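# Insert loose pipe fully into push-fit fitting

## Task

Slide the loose pipe into the push-fit fitting's open end until it is seated completely.

## Robot and tools

Robot: two seven-joint arms, left_arm and right_arm, each with a parallel two-finger gripper. Scene frame: origin at table-top height midway between the nominal bases, +x out over the table, +y toward left_arm, +z up. The real bases sit at about (+0.019, +0.339, +0.044) m for left_arm and (+0.023, -0.307, +0.044) m for right_arm. Gripper frame: fingers point along its +z, and they open and close along its y. end_effector_position is the middle of the closed pads (pads 38 mm long); fingertips extend about 19 mm past it when closed, 6 mm when fully open. Reported hand positions and orientations can be off by a few centimetres, more at long reach.

execute_actions(actions, cameras): actions is a list of actions; each action is a list of at most 15 rows, one per 1/30 s step; a short action repeats its last row up to step 15. Every row holds 16 numbers in [-1, 1]: left dx, dy, dz, rx, ry, rz, left gripper position, left gripper speed, then the same eight for the right arm. dx..rz are an offset, along scene axes, from that arm's Hand target as it stood when the action began (not from the previous row); rotation turns about the Hand target position, and rx, ry, rz form one rotation vector. Scale: 1.0 = 0.6 m or 180 degrees. Sending the same offset again moves further. Six zeros mean no new pose for that arm, but always resend its gripper numbers. Gripper position is absolute: +1 open (85 mm), 0 about 45 mm, -1 closed, not quite linear; gripper speed from -1 (about 20 mm/s, gentler grip) to +1 (about 150 mm/s, much harder grip). An empty actions list returns state plus all camera images. cameras: list of names or ["all"]; an unknown name invalidates the call.

move(target, speed, blend, stop_force, zero, blocking, cameras): straight-line paths for both grippers. target is one 16-number row or a list of up to 15 rows, same layout and scale as above; every row is an offset from the Hand targets at the start of the move, not from the preceding row. speed is the path top speed in m/s (0.002 to 0.5, default 0.25), one value or one per target; rotation is capped at twice that in rad/s and at 0.873 rad/s. blend, in metres, rounds corners of a list (0 stops at each). stop_force, in N (25 to 80, one value for both arms), ends an arm's path when it feels that much push against its travel; it does not catch light pushes on loose objects, it can hit several times harder at high speed, it is unreliable while the gripper turns, it needs identical finger numbers on every row, and it cannot be used with blocking=false. Leave it off when backing away from a contact. zero (only with stop_force, default true) rezeroes the force before the move. blocking=false returns after about 0.5 s while the move continues. Moves do not avoid obstacles or the other arm. The extra "move:" line gives the outcome (done, off_target, moving, held, fault) and limits: paced means a clipped pose, held means withheld steps.

wait(seconds, cameras): lets time pass, 0 to 3600 s, sending nothing new. stop(cameras): brakes a running move; fingers keep moving. zoom_image(camera, region): enlarges [x0, y0, x1, y1] pixels (max 504x504) of the newest image from cam_high, cam_low, cam_left_wrist or cam_right_wrist. clear_fault(arm): clears a reported torque fault on left_arm or right_arm. finished_scene(scene): ends the current scene, giving its number; irreversible, and the pipe must stay inserted without the robot.

Cameras: cam_high, cam_low, cam_left_wrist, cam_right_wrist, each 672x504, with the calibration given (intrinsics, distortion, world-to-camera transform). Fixed cameras may have shifted slightly; wrist camera images can lag while the arm moves.

Results: end_effector_position (m) and end_effector_quat_wxyz in the scene frame; Hand target is the last commanded pose after clipping, and the base for the next offsets. Grippers often stop short of it; an execute_actions call with zero offsets requests it again, or send the remaining gap. Orientation commands are clipped to 32 degrees from the measured one per step. position_measured_pct is about 50 - 50 x position. object_status: 0 moving, 1 blocked opening, 2 stopped on something (firm grip), 3 reached the command or pads met (empty or soft grip). Keep the position unchanged up to 2 s to read it. Joint torques, joint velocities ("within noise" when still), Flange force in the gripper's x y z axes (includes held weight; "no reading" near singular poses), motor temperatures and a MOTOR HOT line above 60 °C also appear.

Gripping: close to a position narrower than the part and hold it; to release, open a few mm wider than the part. Faster closes squeeze harder.

Avoid: dropping or flinging parts, releasing a moving part, anything leaving the table, slamming into fixed or heavy things, pushing a target millimetres past a firm contact (the arms are stiff and press hard), contact between the two arms, squeezing a part hard while it still rests on something. Joint torque over 104.5 N m (first four joints) or 51.3 N m (last three), or a joint 5 degrees off its plan, causes a torque fault needing clear_fault. Motors at 75 °C cause an over-temperature stop and the arm sinks; do not keep arms stretched out or pressing. Loose objects may get nudged occasionally.

Each tool is called after "Emit:" by a JSON object that holds its "method" and its "body".

## Session

Emit:
{"method": "execute_actions", "body": {"actions": []}}

Scene clock: 0.00 s.
left_arm: end_effector_position=(+0.5932, +0.3414, +0.1238) position_measured_pct=0.0 object_status=3 motor_current_ma=0 end_effector_quat_wxyz=(+0.389, +0.734, -0.504, +0.237) | right_arm: end_effector_position=(+0.6811, -0.3075, +0.2640) position_measured_pct=0.0 object_status=3 motor_current_ma=0 end_effector_quat_wxyz=(+0.240, +0.845, +0.191, +0.438)
Joint positions: left_arm=[-0.418 1.171 -0.102 1.037 0.87 1.577 2.74] | right_arm=[0.346 0.699 -0.767 1.952 -1.014 -0.933 0.08]
Joint velocities: within noise
Joint torques (N m): no reading
Motor temperatures (°C): left_arm=[35 31 28 30 40 43 37] | right_arm=[28 33 28 31 37 33 37]
Flange force (N): no reading
Hand target: left_arm +0.5932, +0.3414, +0.1238; +0.389, +0.734, -0.504, +0.237 | right_arm +0.6811, -0.3075, +0.2640; +0.240, +0.845, +0.191, +0.438
Tool commands: left_gripper/position=+1.0 left_gripper/speed=+1.0 right_gripper/position=+1.0 right_gripper/speed=+1.0

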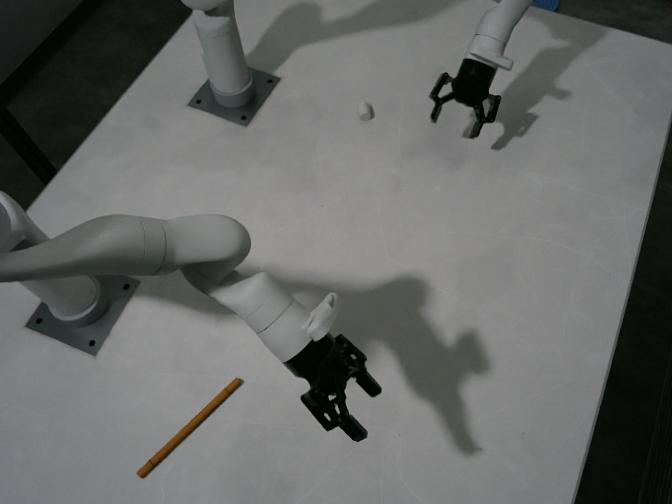

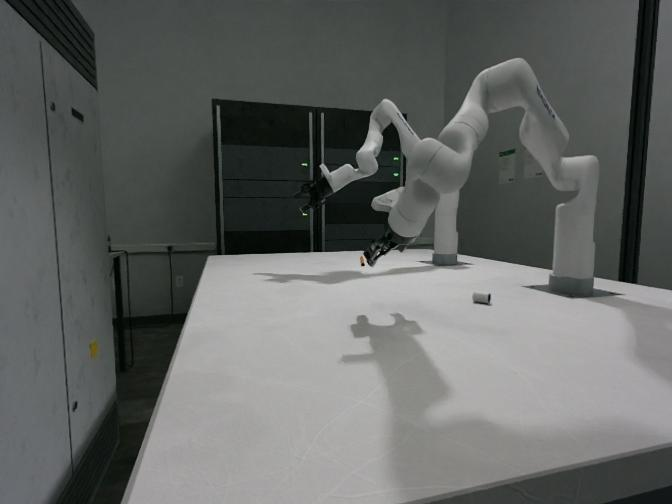

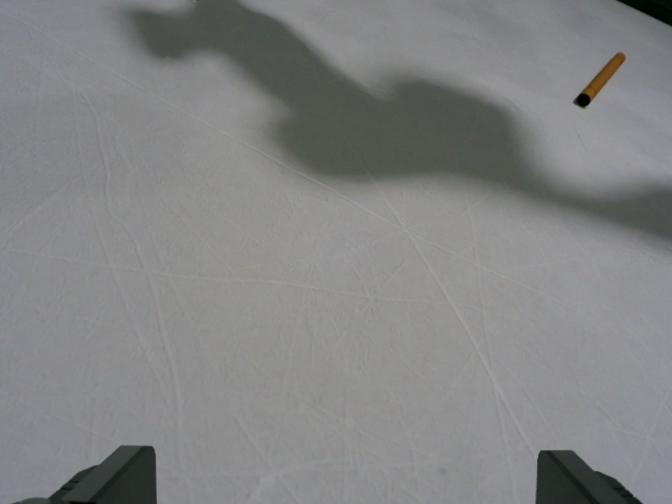

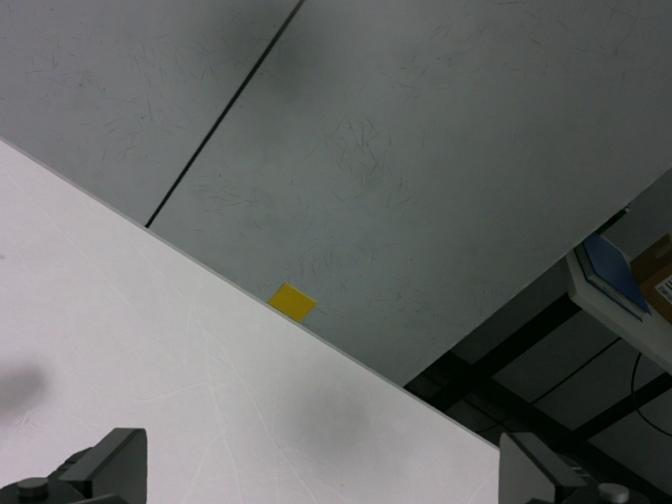

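Emit:
{"method": "zoom_image", "body": {"camera": "cam_high", "region": [330, 80, 400, 140]}}

Emit:
{"method": "zoom_image", "body": {"camera": "cam_low", "region": [455, 275, 515, 320]}}

Emit:
{"method": "zoom_image", "body": {"camera": "cam_high", "region": [120, 360, 260, 490]}}

Emit:
{"method": "zoom_image", "body": {"camera": "cam_left_wrist", "region": [550, 30, 650, 120]}}

Scaled by 7.200 from the camera's image (finer frame: 960x720).

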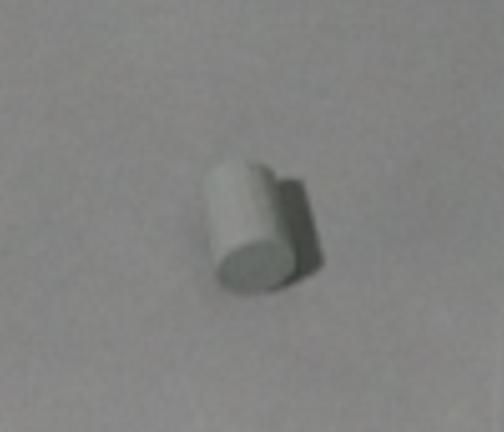

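Scaled by 8.400 from the camera's image (finer frame: 960x720).

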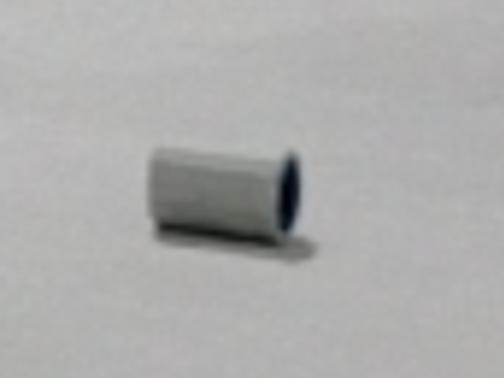

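Scaled by 3.600 from the camera's image (finer frame: 960x720).

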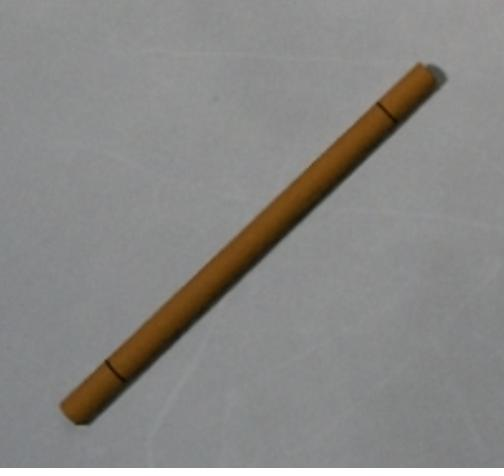

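Scaled by 5.040.

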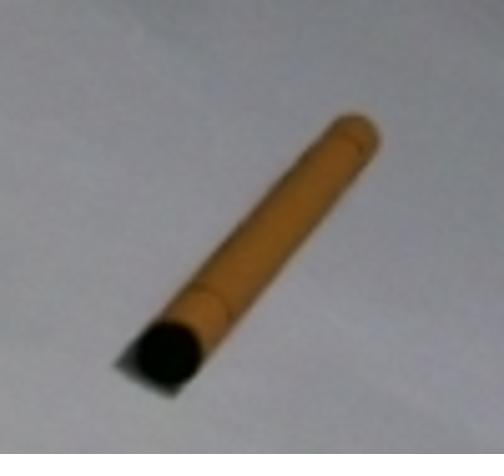

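Emit:
{"method": "move", "body": {"target": [-0.387,0.136,0.127,0.301,0.013,0.056,1,1,-0.52,-0.149,-0.107,-0.040,0.339,0.229,1,1], "cameras": ["all"]}}

Scene clock: 7.63 s.
left_arm: end_effector_position=(+0.3610, +0.4230, +0.2000) position_measured_pct=0.0 object_status=3 motor_current_ma=0 end_effector_quat_wxyz=(+0.001, +0.875, -0.485, +0.000) | right_arm: end_effector_position=(+0.3691, -0.3969, +0.1998) position_measured_pct=0.0 object_status=3 motor_current_ma=0 end_effector_quat_wxyz=(+0.000, +0.815, +0.580, +0.000)
Joint positions: left_arm=[0.144 0.355 -0.599 2.021 0.267 0.844 3.107] | right_arm=[1.058 0.53 -1.121 1.995 -2.563 -0.983 2.393]
Joint torques (N m): left_arm=[-0.54 -13.25 -1.38 -7.42 0.34 -0.28 -0.36] | right_arm=[-2.21 -12.96 -4.34 -6.75 -0.22 -0.09 0.19]
Flange force (N): left_arm=[1.9 2.0 0.9] | right_arm=[-6.0 -2.0 1.4]
Hand target: left_arm +0.3610, +0.4230, +0.2000; +0.001, +0.875, -0.485, +0.000 | right_arm +0.3691, -0.3969, +0.1998; +0.000, +0.815, +0.580, +0.000
Off the commanded pose: left_arm 0.000 m, 0 deg | right_arm 0.000 m, 0 deg.
move: done
cam_left_wrist: T_world_to_cam=[[-0.83618, -0.54815, -0.01847, 0.53988], [-0.54844, 0.83542, 0.03578, -0.11508], [-0.00418, 0.04005, -0.99919, 0.33812]] pos_world=[0.38973, 0.37853, 0.35194]
cam_right_wrist: T_world_to_cam=[[0.95213, -0.30547, 0.01128, -0.47326], [-0.30566, -0.95184, 0.02376, -0.21583], [0.00347, -0.02607, -0.99965, 0.3397]] pos_world=[0.38345, -0.34115, 0.35005]

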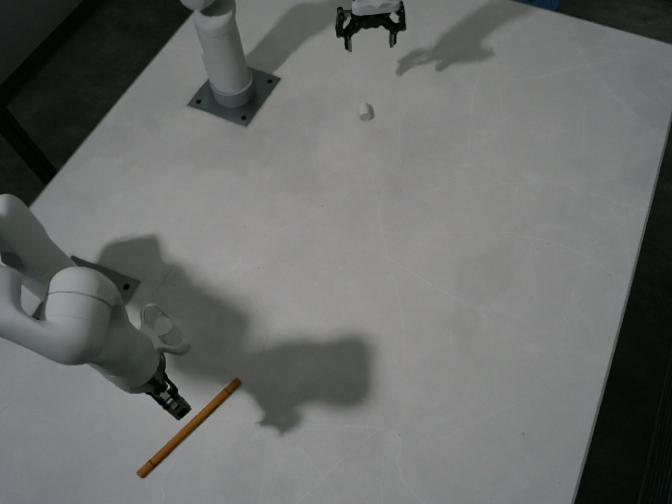

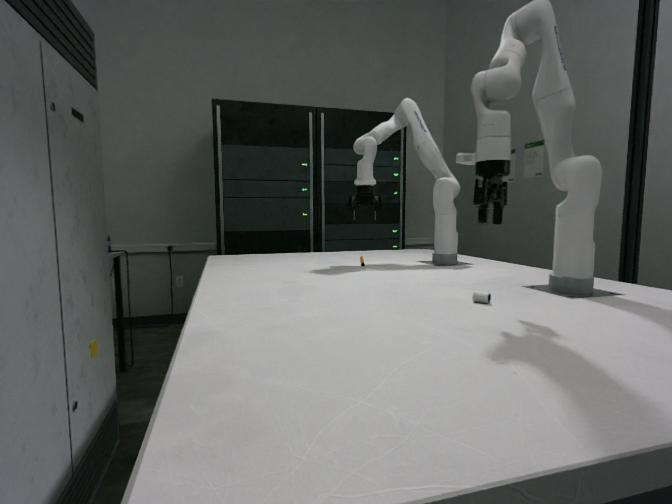

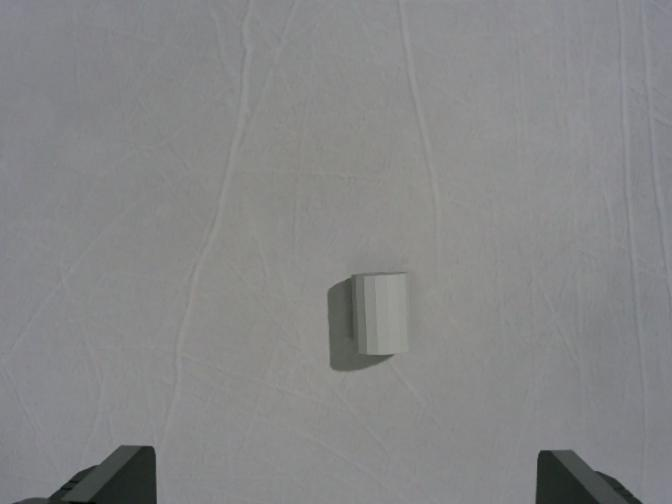

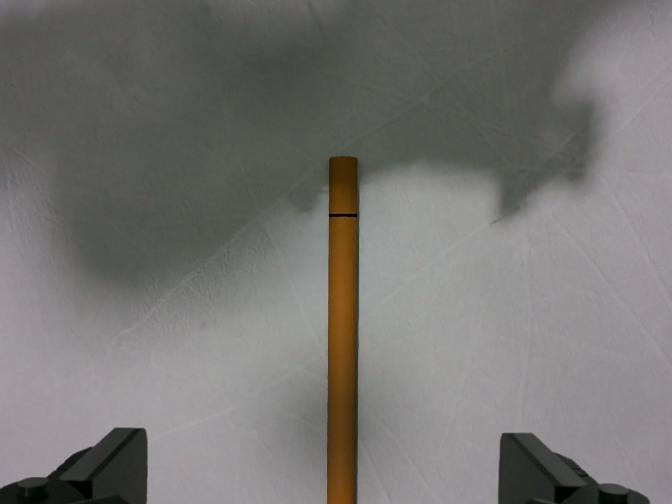

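Emit:
{"method": "move", "body": {"target": [-0.0103,-0.03,-0.233,0,0,0,1,1,0,-0.022,-0.233,0.1577,-0.0543,0,1,1], "cameras": ["cam_left_wrist","cam_right_wrist","cam_low"]}}

Scene clock: 13.80 s.
left_arm: end_effector_position=(+0.3548, +0.4050, +0.0602) position_measured_pct=0.0 object_status=3 motor_current_ma=0 end_effector_quat_wxyz=(+0.001, +0.875, -0.485, +0.000) | right_arm: end_effector_position=(+0.3691, -0.4101, +0.0600) position_measured_pct=0.0 object_status=3 motor_current_ma=0 end_effector_quat_wxyz=(-0.151, +0.787, +0.560, +0.210)
Joint positions: left_arm=[-0.016 0.645 -0.36 2.198 0.59 0.393 2.851] | right_arm=[1.389 1.074 -1.053 2.043 -2.489 -0.62 2.785]
Joint torques (N m): left_arm=[-0.4 -15.51 -1.2 -3.78 0.15 -0.28 -0.36] | right_arm=[-2.2 -16.36 -7.26 -2.33 -1.06 0.4 0.27]
Flange force (N): left_arm=[2.0 0.8 -0.3] | right_arm=[-4.7 -4.1 -0.4]
Hand target: left_arm +0.3548, +0.4050, +0.0602; +0.001, +0.875, -0.485, +0.000 | right_arm +0.3691, -0.4101, +0.0600; -0.151, +0.787, +0.560, +0.210
Off the commanded pose: left_arm 0.000 m, 0 deg | right_arm 0.000 m, 0 deg.
move: done
cam_left_wrist: T_world_to_cam=[[-0.83622, -0.54808, -0.01839, 0.52222], [-0.54837, 0.83547, 0.03584, -0.09849], [-0.00428, 0.04005, -0.99919, 0.19917]] pos_world=[0.38354, 0.36053, 0.21214]
cam_right_wrist: T_world_to_cam=[[0.94936, -0.31354, 0.02029, -0.47848], [-0.26597, -0.83633, -0.47939, -0.1622], [0.16728, 0.44972, -0.87736, 0.32694]] pos_world=[0.35642, -0.43271, 0.2188]
Images, in order (width x height): cam_low 672x504, cam_left_wrist 672x504, cam_right_wrist 672x504.

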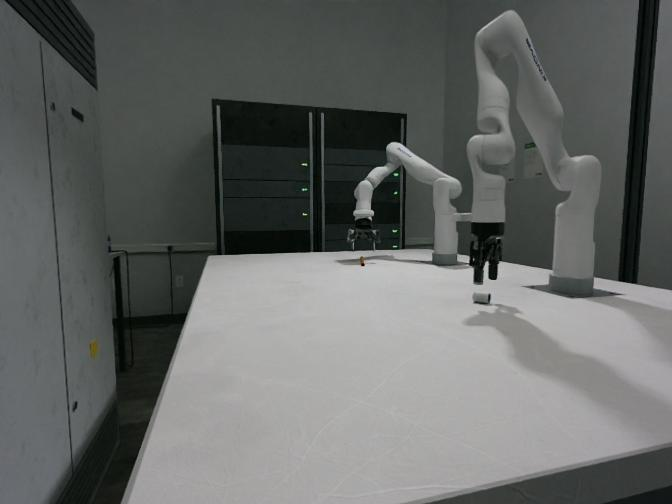

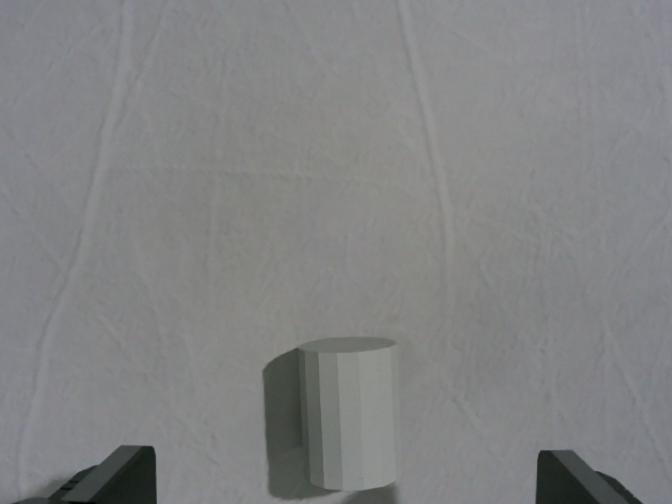

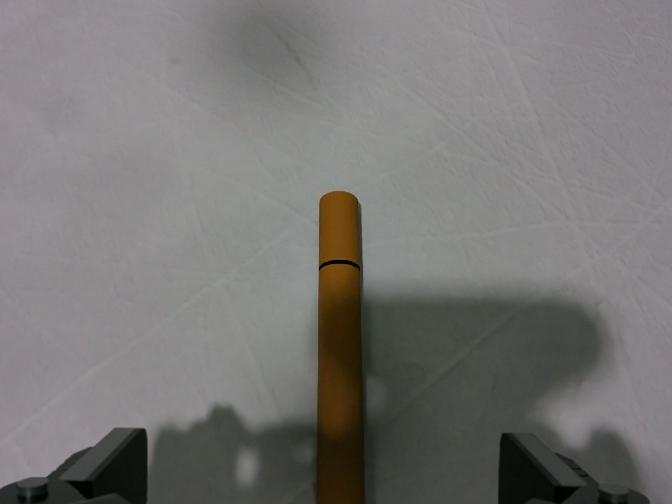

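Emit:
{"method": "move", "body": {"target": [0.002,-0.004,-0.0633,0,0,0,1,1,0,0,-0.0667,0,0,0,1,1], "speed": 0.04, "stop_force": 25}}

Emit:
{"method": "move", "body": {"target": [0,0,0,0,0,0,-1,-1,0,0,0,0,0,0,-1,-1], "cameras": ["cam_left_wrist","cam_right_wrist"]}}

Scene clock: 16.50 s.
left_arm: end_effector_position=(+0.3560, +0.4026, +0.0222) position_measured_pct=0.0 object_status=3 motor_current_ma=0 end_effector_quat_wxyz=(+0.001, +0.875, -0.485, +0.000) | right_arm: end_effector_position=(+0.3691, -0.4101, +0.0200) position_measured_pct=0.0 object_status=3 motor_current_ma=0 end_effector_quat_wxyz=(-0.151, +0.787, +0.560, +0.210)
Joint positions: left_arm=[-0.096 0.741 -0.242 2.208 0.671 0.265 2.783] | right_arm=[1.347 1.142 -0.964 2.038 -2.416 -0.542 2.775]
Joint torques (N m): left_arm=[-0.51 -16.27 -0.86 -2.79 0.18 -0.33 -0.48] | right_arm=[-2.2 -16.74 -7.09 -1.36 -0.88 0.47 0.22]
Flange force (N): left_arm=[2.7 0.3 -0.8] | right_arm=[-4.7 -3.6 -1.3]
Hand target: left_arm +0.3560, +0.4026, +0.0222; +0.001, +0.875, -0.485, +0.000 | right_arm +0.3691, -0.4101, +0.0200; -0.151, +0.787, +0.560, +0.210
Off the commanded pose: left_arm 0.000 m, 0 deg | right_arm 0.000 m, 0 deg.
move: done

Scene clock: 20.73 s.
left_arm: end_effector_position=(+0.3560, +0.4026, +0.0222) position_measured_pct=70.6 object_status=2 motor_current_ma=50 end_effector_quat_wxyz=(+0.001, +0.875, -0.485, +0.000) | right_arm: end_effector_position=(+0.3691, -0.4101, +0.0200) position_measured_pct=84.4 object_status=0 motor_current_ma=1000 end_effector_quat_wxyz=(-0.151, +0.787, +0.560, +0.210)
Joint positions: left_arm=[-0.096 0.741 -0.242 2.208 0.671 0.265 2.783] | right_arm=[1.347 1.142 -0.964 2.038 -2.416 -0.542 2.775]
Joint torques (N m): left_arm=[-0.18 -12.71 0.03 -4.09 0.48 -1.03 -0.38] | right_arm=[-3.32 -7.28 3.84 -1.41 2.12 -1.34 0.15]
Flange force (N): left_arm=[0.3 3.1 -14.8] | right_arm=[14.9 -5.9 -40.3]
Hand target: left_arm +0.3560, +0.4026, +0.0222; +0.001, +0.875, -0.485, +0.000 | right_arm +0.3691, -0.4101, +0.0200; -0.151, +0.787, +0.560, +0.210
Off the commanded pose: left_arm 0.000 m, 0 deg | right_arm 0.000 m, 0 deg.
move: done
cam_left_wrist: T_world_to_cam=[[-0.83615, -0.54819, -0.01839, 0.52122], [-0.54849, 0.83539, 0.03584, -0.09439], [-0.00428, 0.04005, -0.99919, 0.1613]] pos_world=[0.38474, 0.35813, 0.17414]
cam_right_wrist: T_world_to_cam=[[0.94939, -0.31345, 0.0203, -0.47764], [-0.26586, -0.83632, -0.47946, -0.18139], [0.16727, 0.4498, -0.87733, 0.29188]] pos_world=[0.35642, -0.43271, 0.1788]

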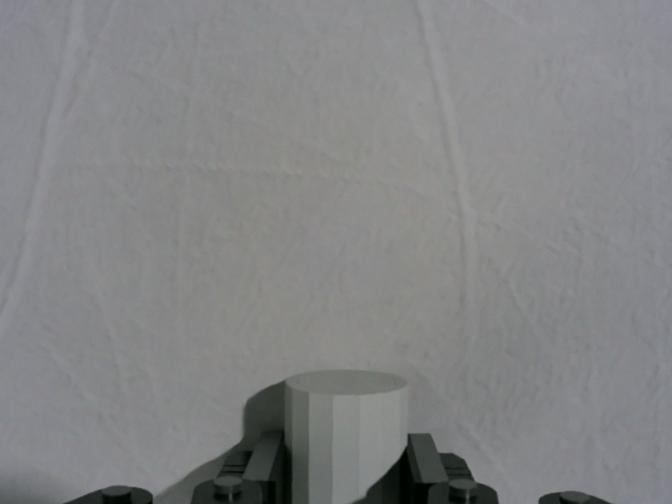

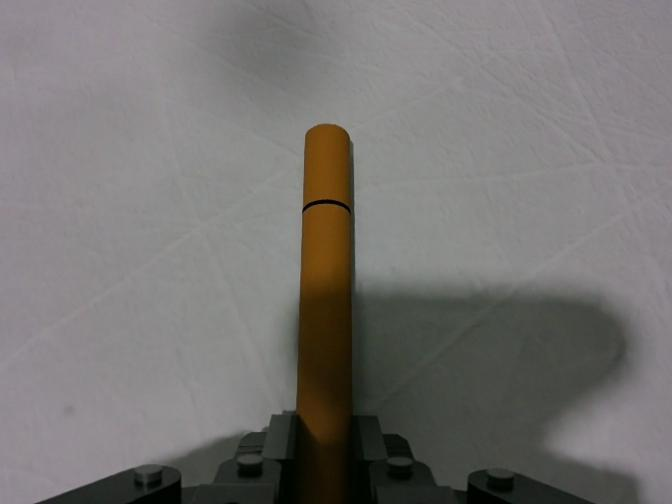

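Emit:
{"method": "move", "body": {"target": [[0,0,0.15,0,0,0,-1,-1,0,0,0.15,0,0,0,-1,-1],[0.123,-0.588,0.3,0,0,0.717,-1,-1,0.012,0.44,0.3,0,0,0,-1,-1]], "speed": [0.1,0.25], "blend": [0.03,0], "cameras": ["all"]}}

Scene clock: 28.07 s.
left_arm: end_effector_position=(+0.4298, +0.0498, +0.2022) position_measured_pct=70.6 object_status=2 motor_current_ma=50 end_effector_quat_wxyz=(+0.001, +0.814, +0.581, +0.001) | right_arm: end_effector_position=(+0.3763, -0.1461, +0.2000) position_measured_pct=84.4 object_status=2 motor_current_ma=50 end_effector_quat_wxyz=(-0.151, +0.787, +0.560, +0.210)
Joint positions: left_arm=[1.152 0.827 -1.102 1.511 0.757 1.273 5.92] | right_arm=[0.838 0.583 -1.23 2.215 -2.794 -0.389 2.205]
Joint torques (N m): left_arm=[-0.44 -19.28 -5.85 -7.06 0.1 -0.34 -0.57] | right_arm=[-2.19 -11.06 -5.22 -6.46 -0.55 1.25 0.23]
Flange force (N): left_arm=[-1.7 -1.5 1.0] | right_arm=[-7.1 0.8 -5.0]
Hand target: left_arm +0.4298, +0.0498, +0.2022; +0.001, +0.814, +0.581, +0.001 | right_arm +0.3763, -0.1461, +0.2000; -0.151, +0.787, +0.560, +0.210
Off the commanded pose: left_arm 0.000 m, 0 deg | right_arm 0.000 m, 0 deg.
move: done
cam_left_wrist: T_world_to_cam=[[0.95253, -0.30389, -0.01837, -0.38808], [-0.30312, -0.95228, 0.03586, 0.21803], [-0.02839, -0.02858, -0.99919, 0.36939]] pos_world=[0.44623, 0.10025, 0.35414]
cam_right_wrist: T_world_to_cam=[[0.94935, -0.31355, 0.02024, -0.40537], [-0.26598, -0.83628, -0.47947, 0.12767], [0.16727, 0.4498, -0.87733, 0.32985]] pos_world=[0.36362, -0.1687, 0.3588]

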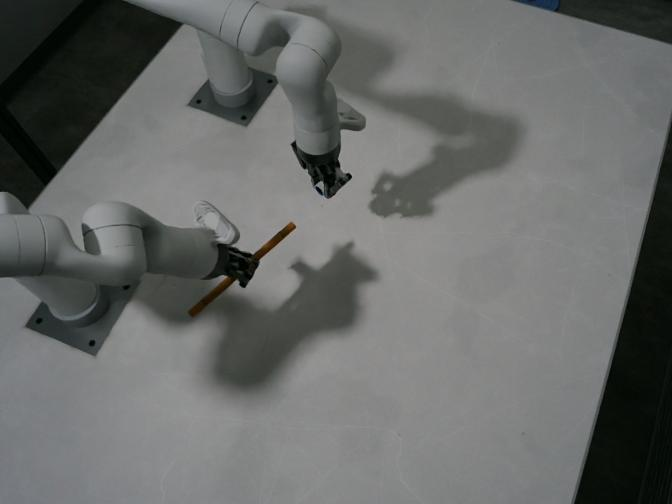

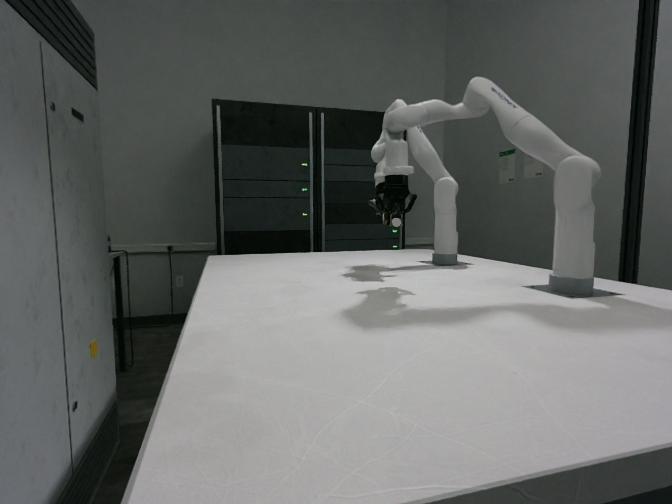

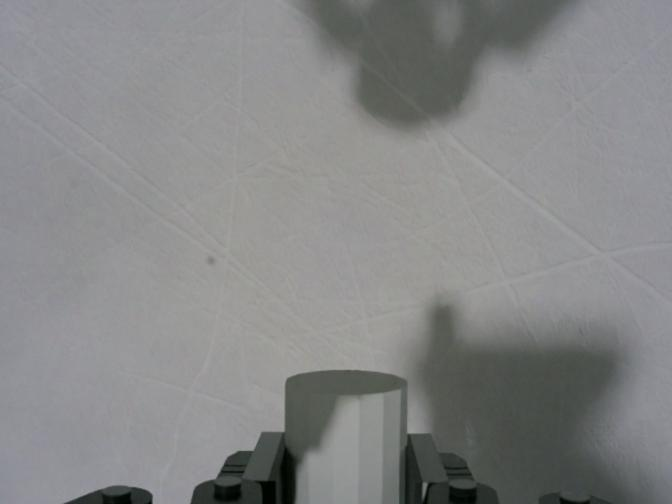

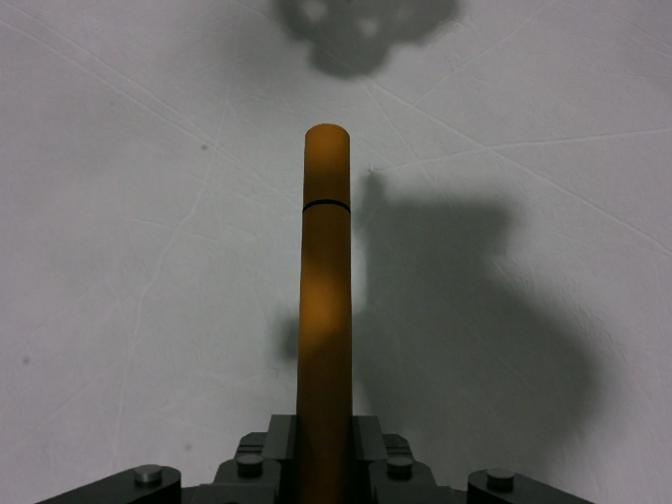

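Emit:
{"method": "move", "body": {"target": [0,0,0,0,0,0,-1,-1,0.0245,0.071,0.010,0,0,0,-1,-1], "cameras": ["cam_high","cam_right_wrist"]}}

Emit:
{"method": "zoom_image", "body": {"camera": "cam_right_wrist", "region": [226, 0, 446, 220]}}

Emit:
{"method": "zoom_image", "body": {"camera": "cam_high", "region": [220, 140, 360, 260]}}

Scene clock: 29.63 s.
left_arm: end_effector_position=(+0.4298, +0.0498, +0.2022) position_measured_pct=70.6 object_status=2 motor_current_ma=50 end_effector_quat_wxyz=(+0.001, +0.814, +0.581, +0.001) | right_arm: end_effector_position=(+0.3910, -0.1036, +0.2060) position_measured_pct=84.4 object_status=2 motor_current_ma=50 end_effector_quat_wxyz=(-0.151, +0.787, +0.560, +0.210)
Joint positions: left_arm=[1.152 0.827 -1.102 1.511 0.757 1.273 5.921] | right_arm=[0.657 0.564 -1.154 2.151 -2.791 -0.381 2.108]
Joint torques (N m): left_arm=[-0.47 -19.27 -5.89 -7.19 0.1 -0.35 -0.46] | right_arm=[-2.03 -11.93 -4.99 -6.93 -0.5 1.32 0.23]
Flange force (N): left_arm=[-1.3 -2.0 1.3] | right_arm=[-6.6 1.4 -4.4]
Hand target: left_arm +0.4298, +0.0498, +0.2022; +0.001, +0.814, +0.581, +0.001 | right_arm +0.3910, -0.1035, +0.2060; -0.151, +0.787, +0.560, +0.210
Off the commanded pose: left_arm 0.000 m, 0 deg | right_arm 0.000 m, 0 deg.
move: done
cam_right_wrist: T_world_to_cam=[[0.94939, -0.31345, 0.0203, -0.40611], [-0.26586, -0.83632, -0.47946, 0.17003], [0.16727, 0.4498, -0.87733, 0.31349]] pos_world=[0.37832, -0.12611, 0.3648]

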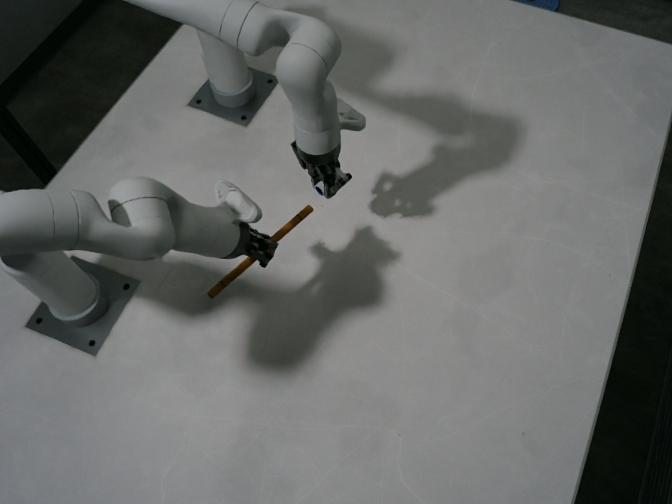

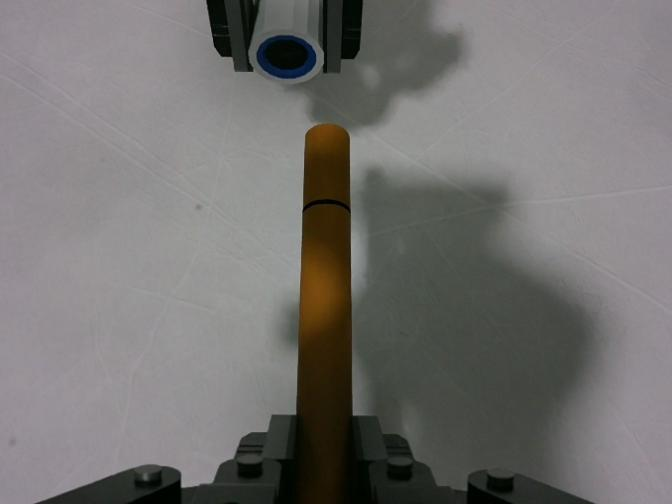

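Scaled by 2.291.

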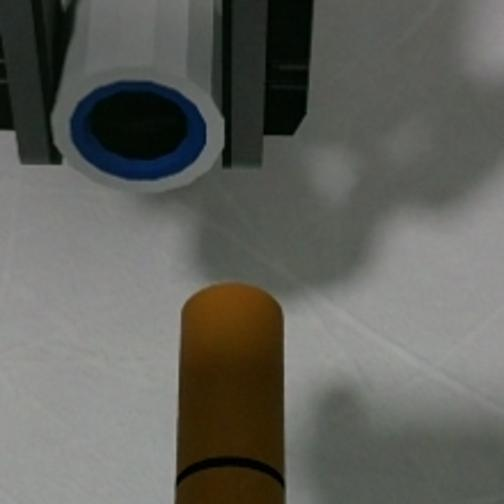

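Scaled by 3.600 from the camera's image (finer frame: 960x720).

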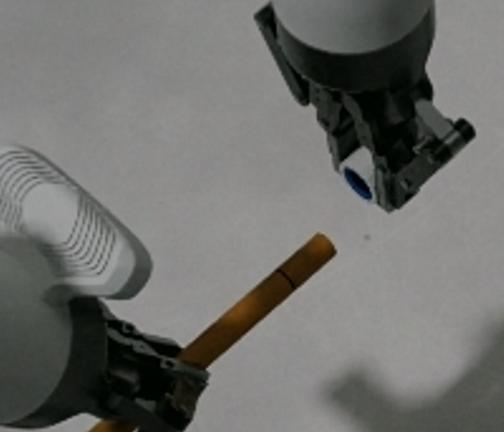

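Emit:
{"method": "move", "body": {"target": [0,0,0,0,0,0,-1,-1,-0.0077,0.057,0,0,0,0,-1,-1], "speed": 0.08, "cameras": ["cam_high","cam_low","cam_right_wrist"]}}

Emit:
{"method": "zoom_image", "body": {"camera": "cam_right_wrist", "region": [256, 30, 406, 180]}}

Emit:
{"method": "zoom_image", "body": {"camera": "cam_high", "region": [270, 160, 350, 240]}}

Emit:
{"method": "zoom_image", "body": {"camera": "cam_low", "region": [360, 190, 430, 250]}}

Scene clock: 33.97 s.
left_arm: end_effector_position=(+0.4298, +0.0498, +0.2022) position_measured_pct=70.6 object_status=2 motor_current_ma=50 end_effector_quat_wxyz=(+0.001, +0.814, +0.581, +0.001) | right_arm: end_effector_position=(+0.3864, -0.0694, +0.2060) position_measured_pct=84.4 object_status=2 motor_current_ma=50 end_effector_quat_wxyz=(-0.151, +0.787, +0.560, +0.210)
Joint positions: left_arm=[1.152 0.827 -1.102 1.511 0.757 1.273 5.921] | right_arm=[0.512 0.536 -1.087 2.143 -2.787 -0.342 2.018]
Joint torques (N m): left_arm=[-0.39 -19.32 -5.89 -7.17 0.1 -0.35 -0.43] | right_arm=[-2.39 -12.25 -4.76 -7.04 -0.42 1.46 0.1]
Flange force (N): left_arm=[-1.2 -1.8 1.4] | right_arm=[-7.2 3.2 -6.5]
Hand target: left_arm +0.4298, +0.0498, +0.2022; +0.001, +0.814, +0.581, +0.001 | right_arm +0.3864, -0.0693, +0.2060; -0.151, +0.787, +0.560, +0.210
Off the commanded pose: left_arm 0.000 m, 0 deg | right_arm 0.000 m, 0 deg.
move: done
cam_right_wrist: T_world_to_cam=[[0.94939, -0.31345, 0.0203, -0.39102], [-0.26586, -0.83632, -0.47946, 0.19741], [0.16727, 0.4498, -0.87733, 0.29888]] pos_world=[0.37372, -0.09191, 0.3648]

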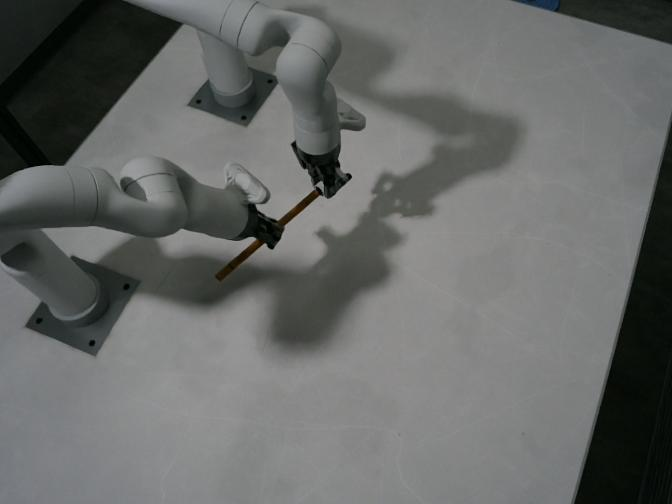

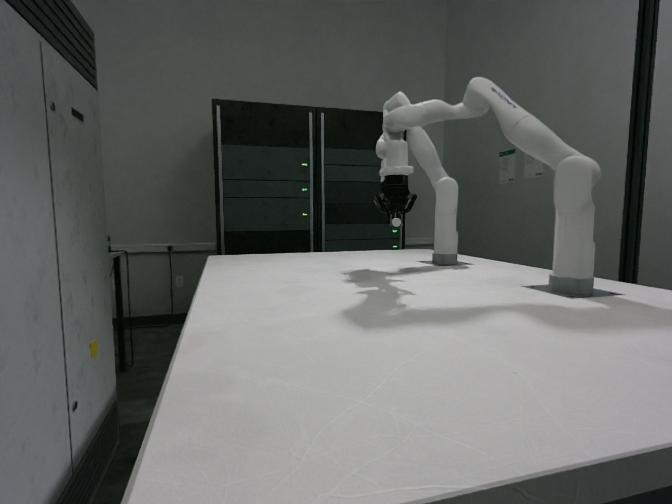

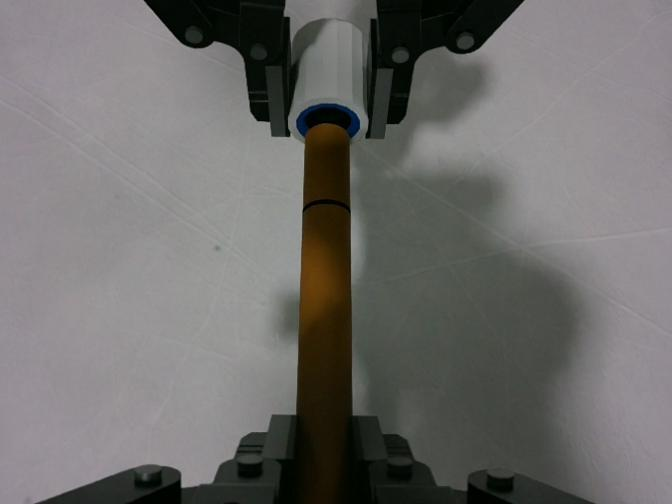

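Scaled by 3.360.

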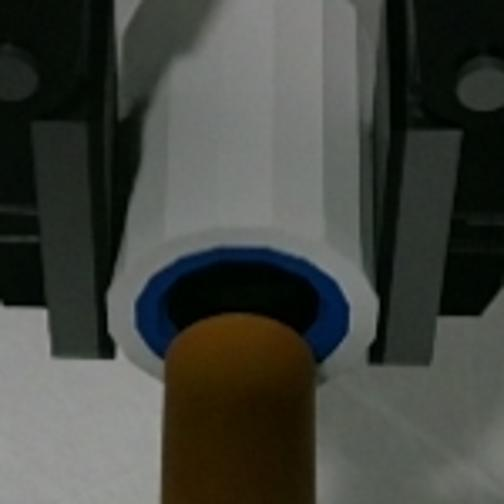

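Scaled by 6.300 from the camera's image (finer frame: 960x720).

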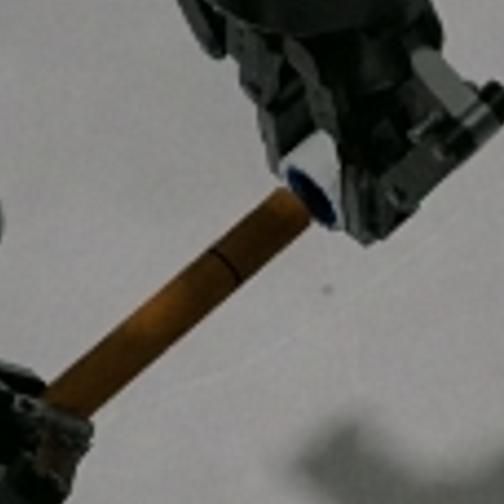

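Scaled by 7.200 from the camera's image (finer frame: 960x720).

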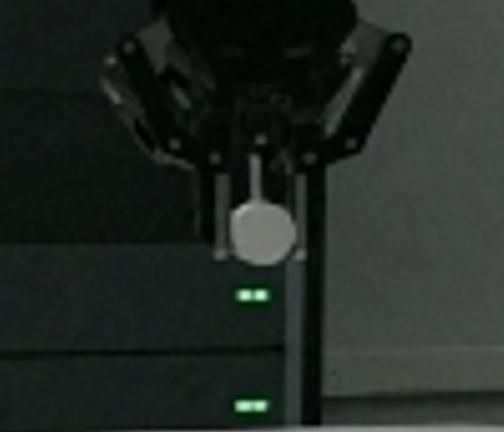

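Emit:
{"method": "move", "body": {"target": [0,0,0,0,0,0,-1,-1,0.0023,0.005,0,0,0,0,-1,-1], "speed": 0.02, "cameras": ["cam_high","cam_right_wrist"]}}

Emit:
{"method": "zoom_image", "body": {"camera": "cam_right_wrist", "region": [276, 80, 376, 180]}}

Emit:
{"method": "zoom_image", "body": {"camera": "cam_high", "region": [290, 170, 350, 230]}}

Scene clock: 37.57 s.
left_arm: end_effector_position=(+0.4298, +0.0498, +0.2022) position_measured_pct=70.6 object_status=2 motor_current_ma=50 end_effector_quat_wxyz=(+0.001, +0.814, +0.581, +0.001) | right_arm: end_effector_position=(+0.3877, -0.0664, +0.2060) position_measured_pct=84.4 object_status=2 motor_current_ma=50 end_effector_quat_wxyz=(-0.151, +0.787, +0.560, +0.210)
Joint positions: left_arm=[1.152 0.827 -1.102 1.511 0.757 1.273 5.921] | right_arm=[0.498 0.537 -1.079 2.136 -2.786 -0.342 2.012]
Joint torques (N m): left_arm=[-0.47 -19.29 -5.95 -7.23 0.14 -0.29 -0.45] | right_arm=[-2.08 -12.48 -5.09 -7.06 -0.43 1.42 0.33]
Flange force (N): left_arm=[-1.2 -2.2 1.5] | right_arm=[-6.2 2.7 -2.7]
Hand target: left_arm +0.4298, +0.0498, +0.2022; +0.001, +0.814, +0.581, +0.001 | right_arm +0.3877, -0.0663, +0.2060; -0.151, +0.787, +0.560, +0.210
Off the commanded pose: left_arm 0.000 m, 0 deg | right_arm 0.000 m, 0 deg.
move: done
cam_right_wrist: T_world_to_cam=[[0.94936, -0.31353, 0.02026, -0.3913], [-0.26595, -0.83629, -0.47947, 0.2003], [0.16727, 0.4498, -0.87733, 0.29731]] pos_world=[0.37502, -0.08891, 0.3648]

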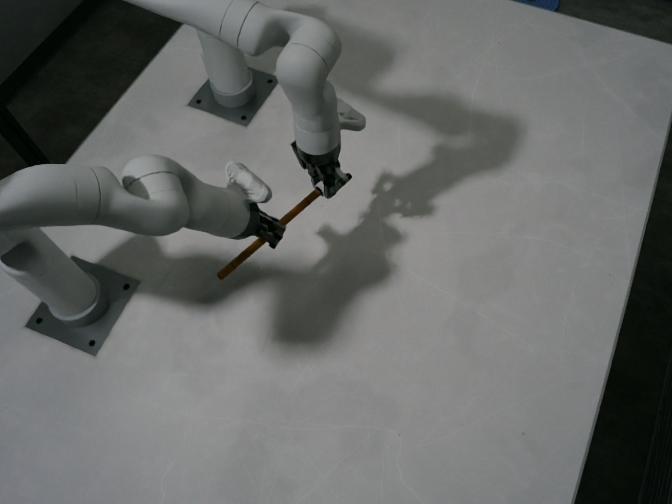

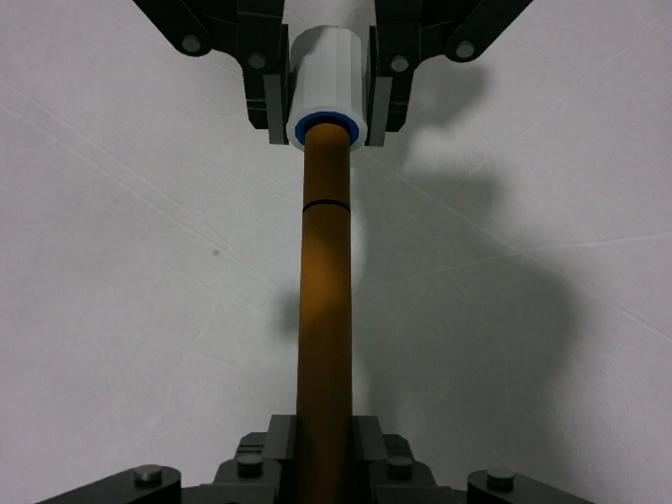

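Scaled by 5.040.

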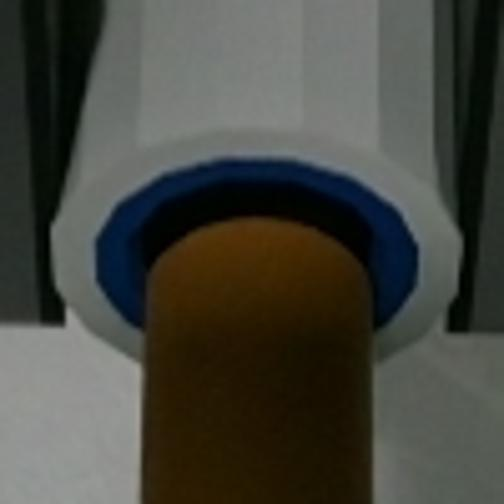

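Scaled by 8.400 from the camera's image (finer frame: 960x720).

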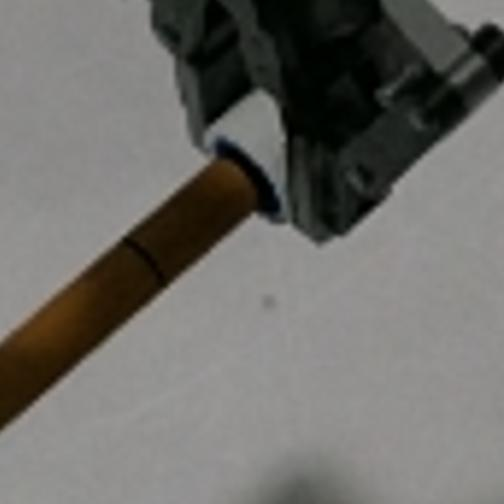

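Emit:
{"method": "move", "body": {"target": [0,0,0,0,0,0,-1,-1,0.0011,0.0043,-0.0005,0,0,0,-1,-1], "speed": 0.01, "stop_force": 25, "cameras": ["cam_high","cam_right_wrist"]}}

Emit:
{"method": "zoom_image", "body": {"camera": "cam_right_wrist", "region": [276, 80, 376, 180]}}

Emit:
{"method": "zoom_image", "body": {"camera": "cam_high", "region": [290, 170, 350, 230]}}

Scene clock: 39.93 s.
left_arm: end_effector_position=(+0.4298, +0.0498, +0.2022) position_measured_pct=70.6 object_status=2 motor_current_ma=50 end_effector_quat_wxyz=(+0.001, +0.814, +0.581, +0.001) | right_arm: end_effector_position=(+0.3884, -0.0637, +0.2057) position_measured_pct=84.4 object_status=2 motor_current_ma=50 end_effector_quat_wxyz=(-0.151, +0.787, +0.560, +0.210)
Joint positions: left_arm=[1.152 0.827 -1.102 1.511 0.757 1.273 5.921] | right_arm=[0.485 0.538 -1.071 2.133 -2.784 -0.34 2.006]
Joint torques (N m): left_arm=[-0.46 -19.33 -5.84 -7.16 0.12 -0.31 -0.45] | right_arm=[-2.23 -12.54 -4.85 -7.06 -0.44 1.41 0.2]
Flange force (N): left_arm=[-1.3 -1.9 1.4] | right_arm=[-6.7 3.1 -4.7]
Hand target: left_arm +0.4298, +0.0498, +0.2022; +0.001, +0.814, +0.581, +0.001 | right_arm +0.3884, -0.0637, +0.2057; -0.151, +0.787, +0.560, +0.210
Off the commanded pose: left_arm 0.000 m, 0 deg | right_arm 0.000 m, 0 deg.
move: done
cam_right_wrist: T_world_to_cam=[[0.94937, -0.31349, 0.02039, -0.39119], [-0.26586, -0.83631, -0.47949, 0.20248], [0.16737, 0.44979, -0.87731, 0.29572]] pos_world=[0.37572, -0.08631, 0.3645]

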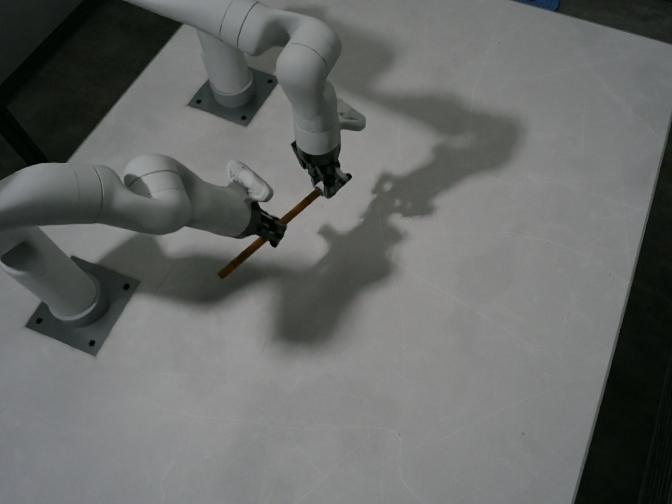

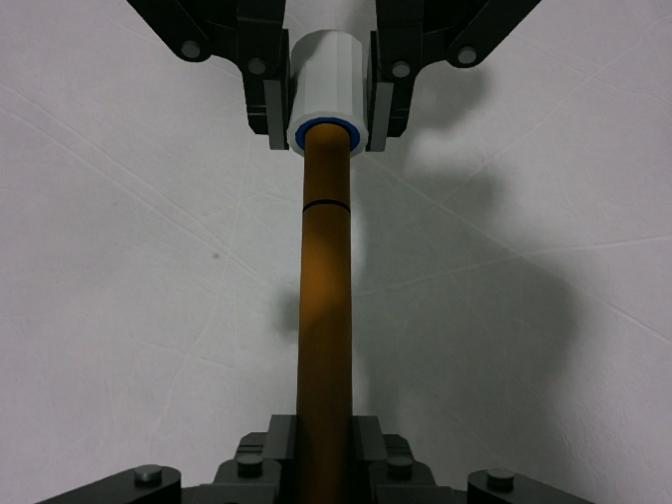

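Scaled by 5.040.

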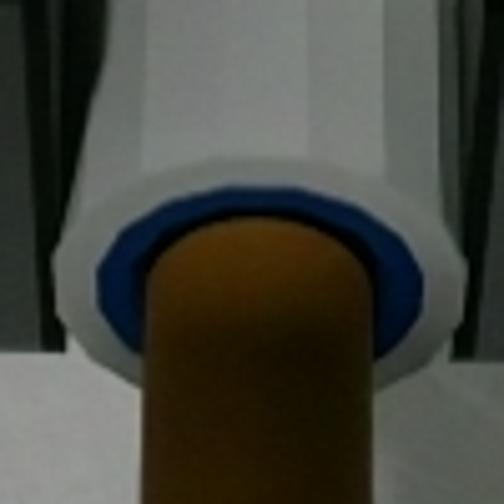

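Scaled by 8.400 from the camera's image (finer frame: 960x720).

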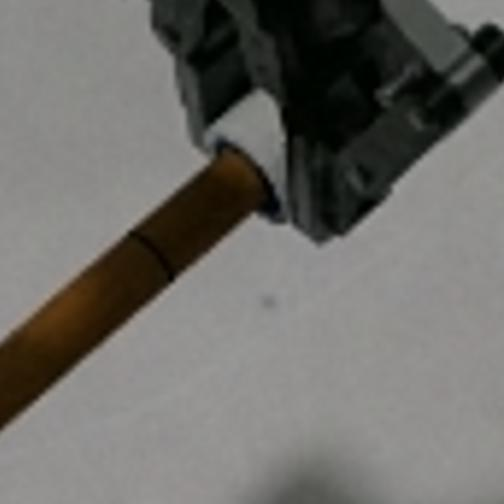

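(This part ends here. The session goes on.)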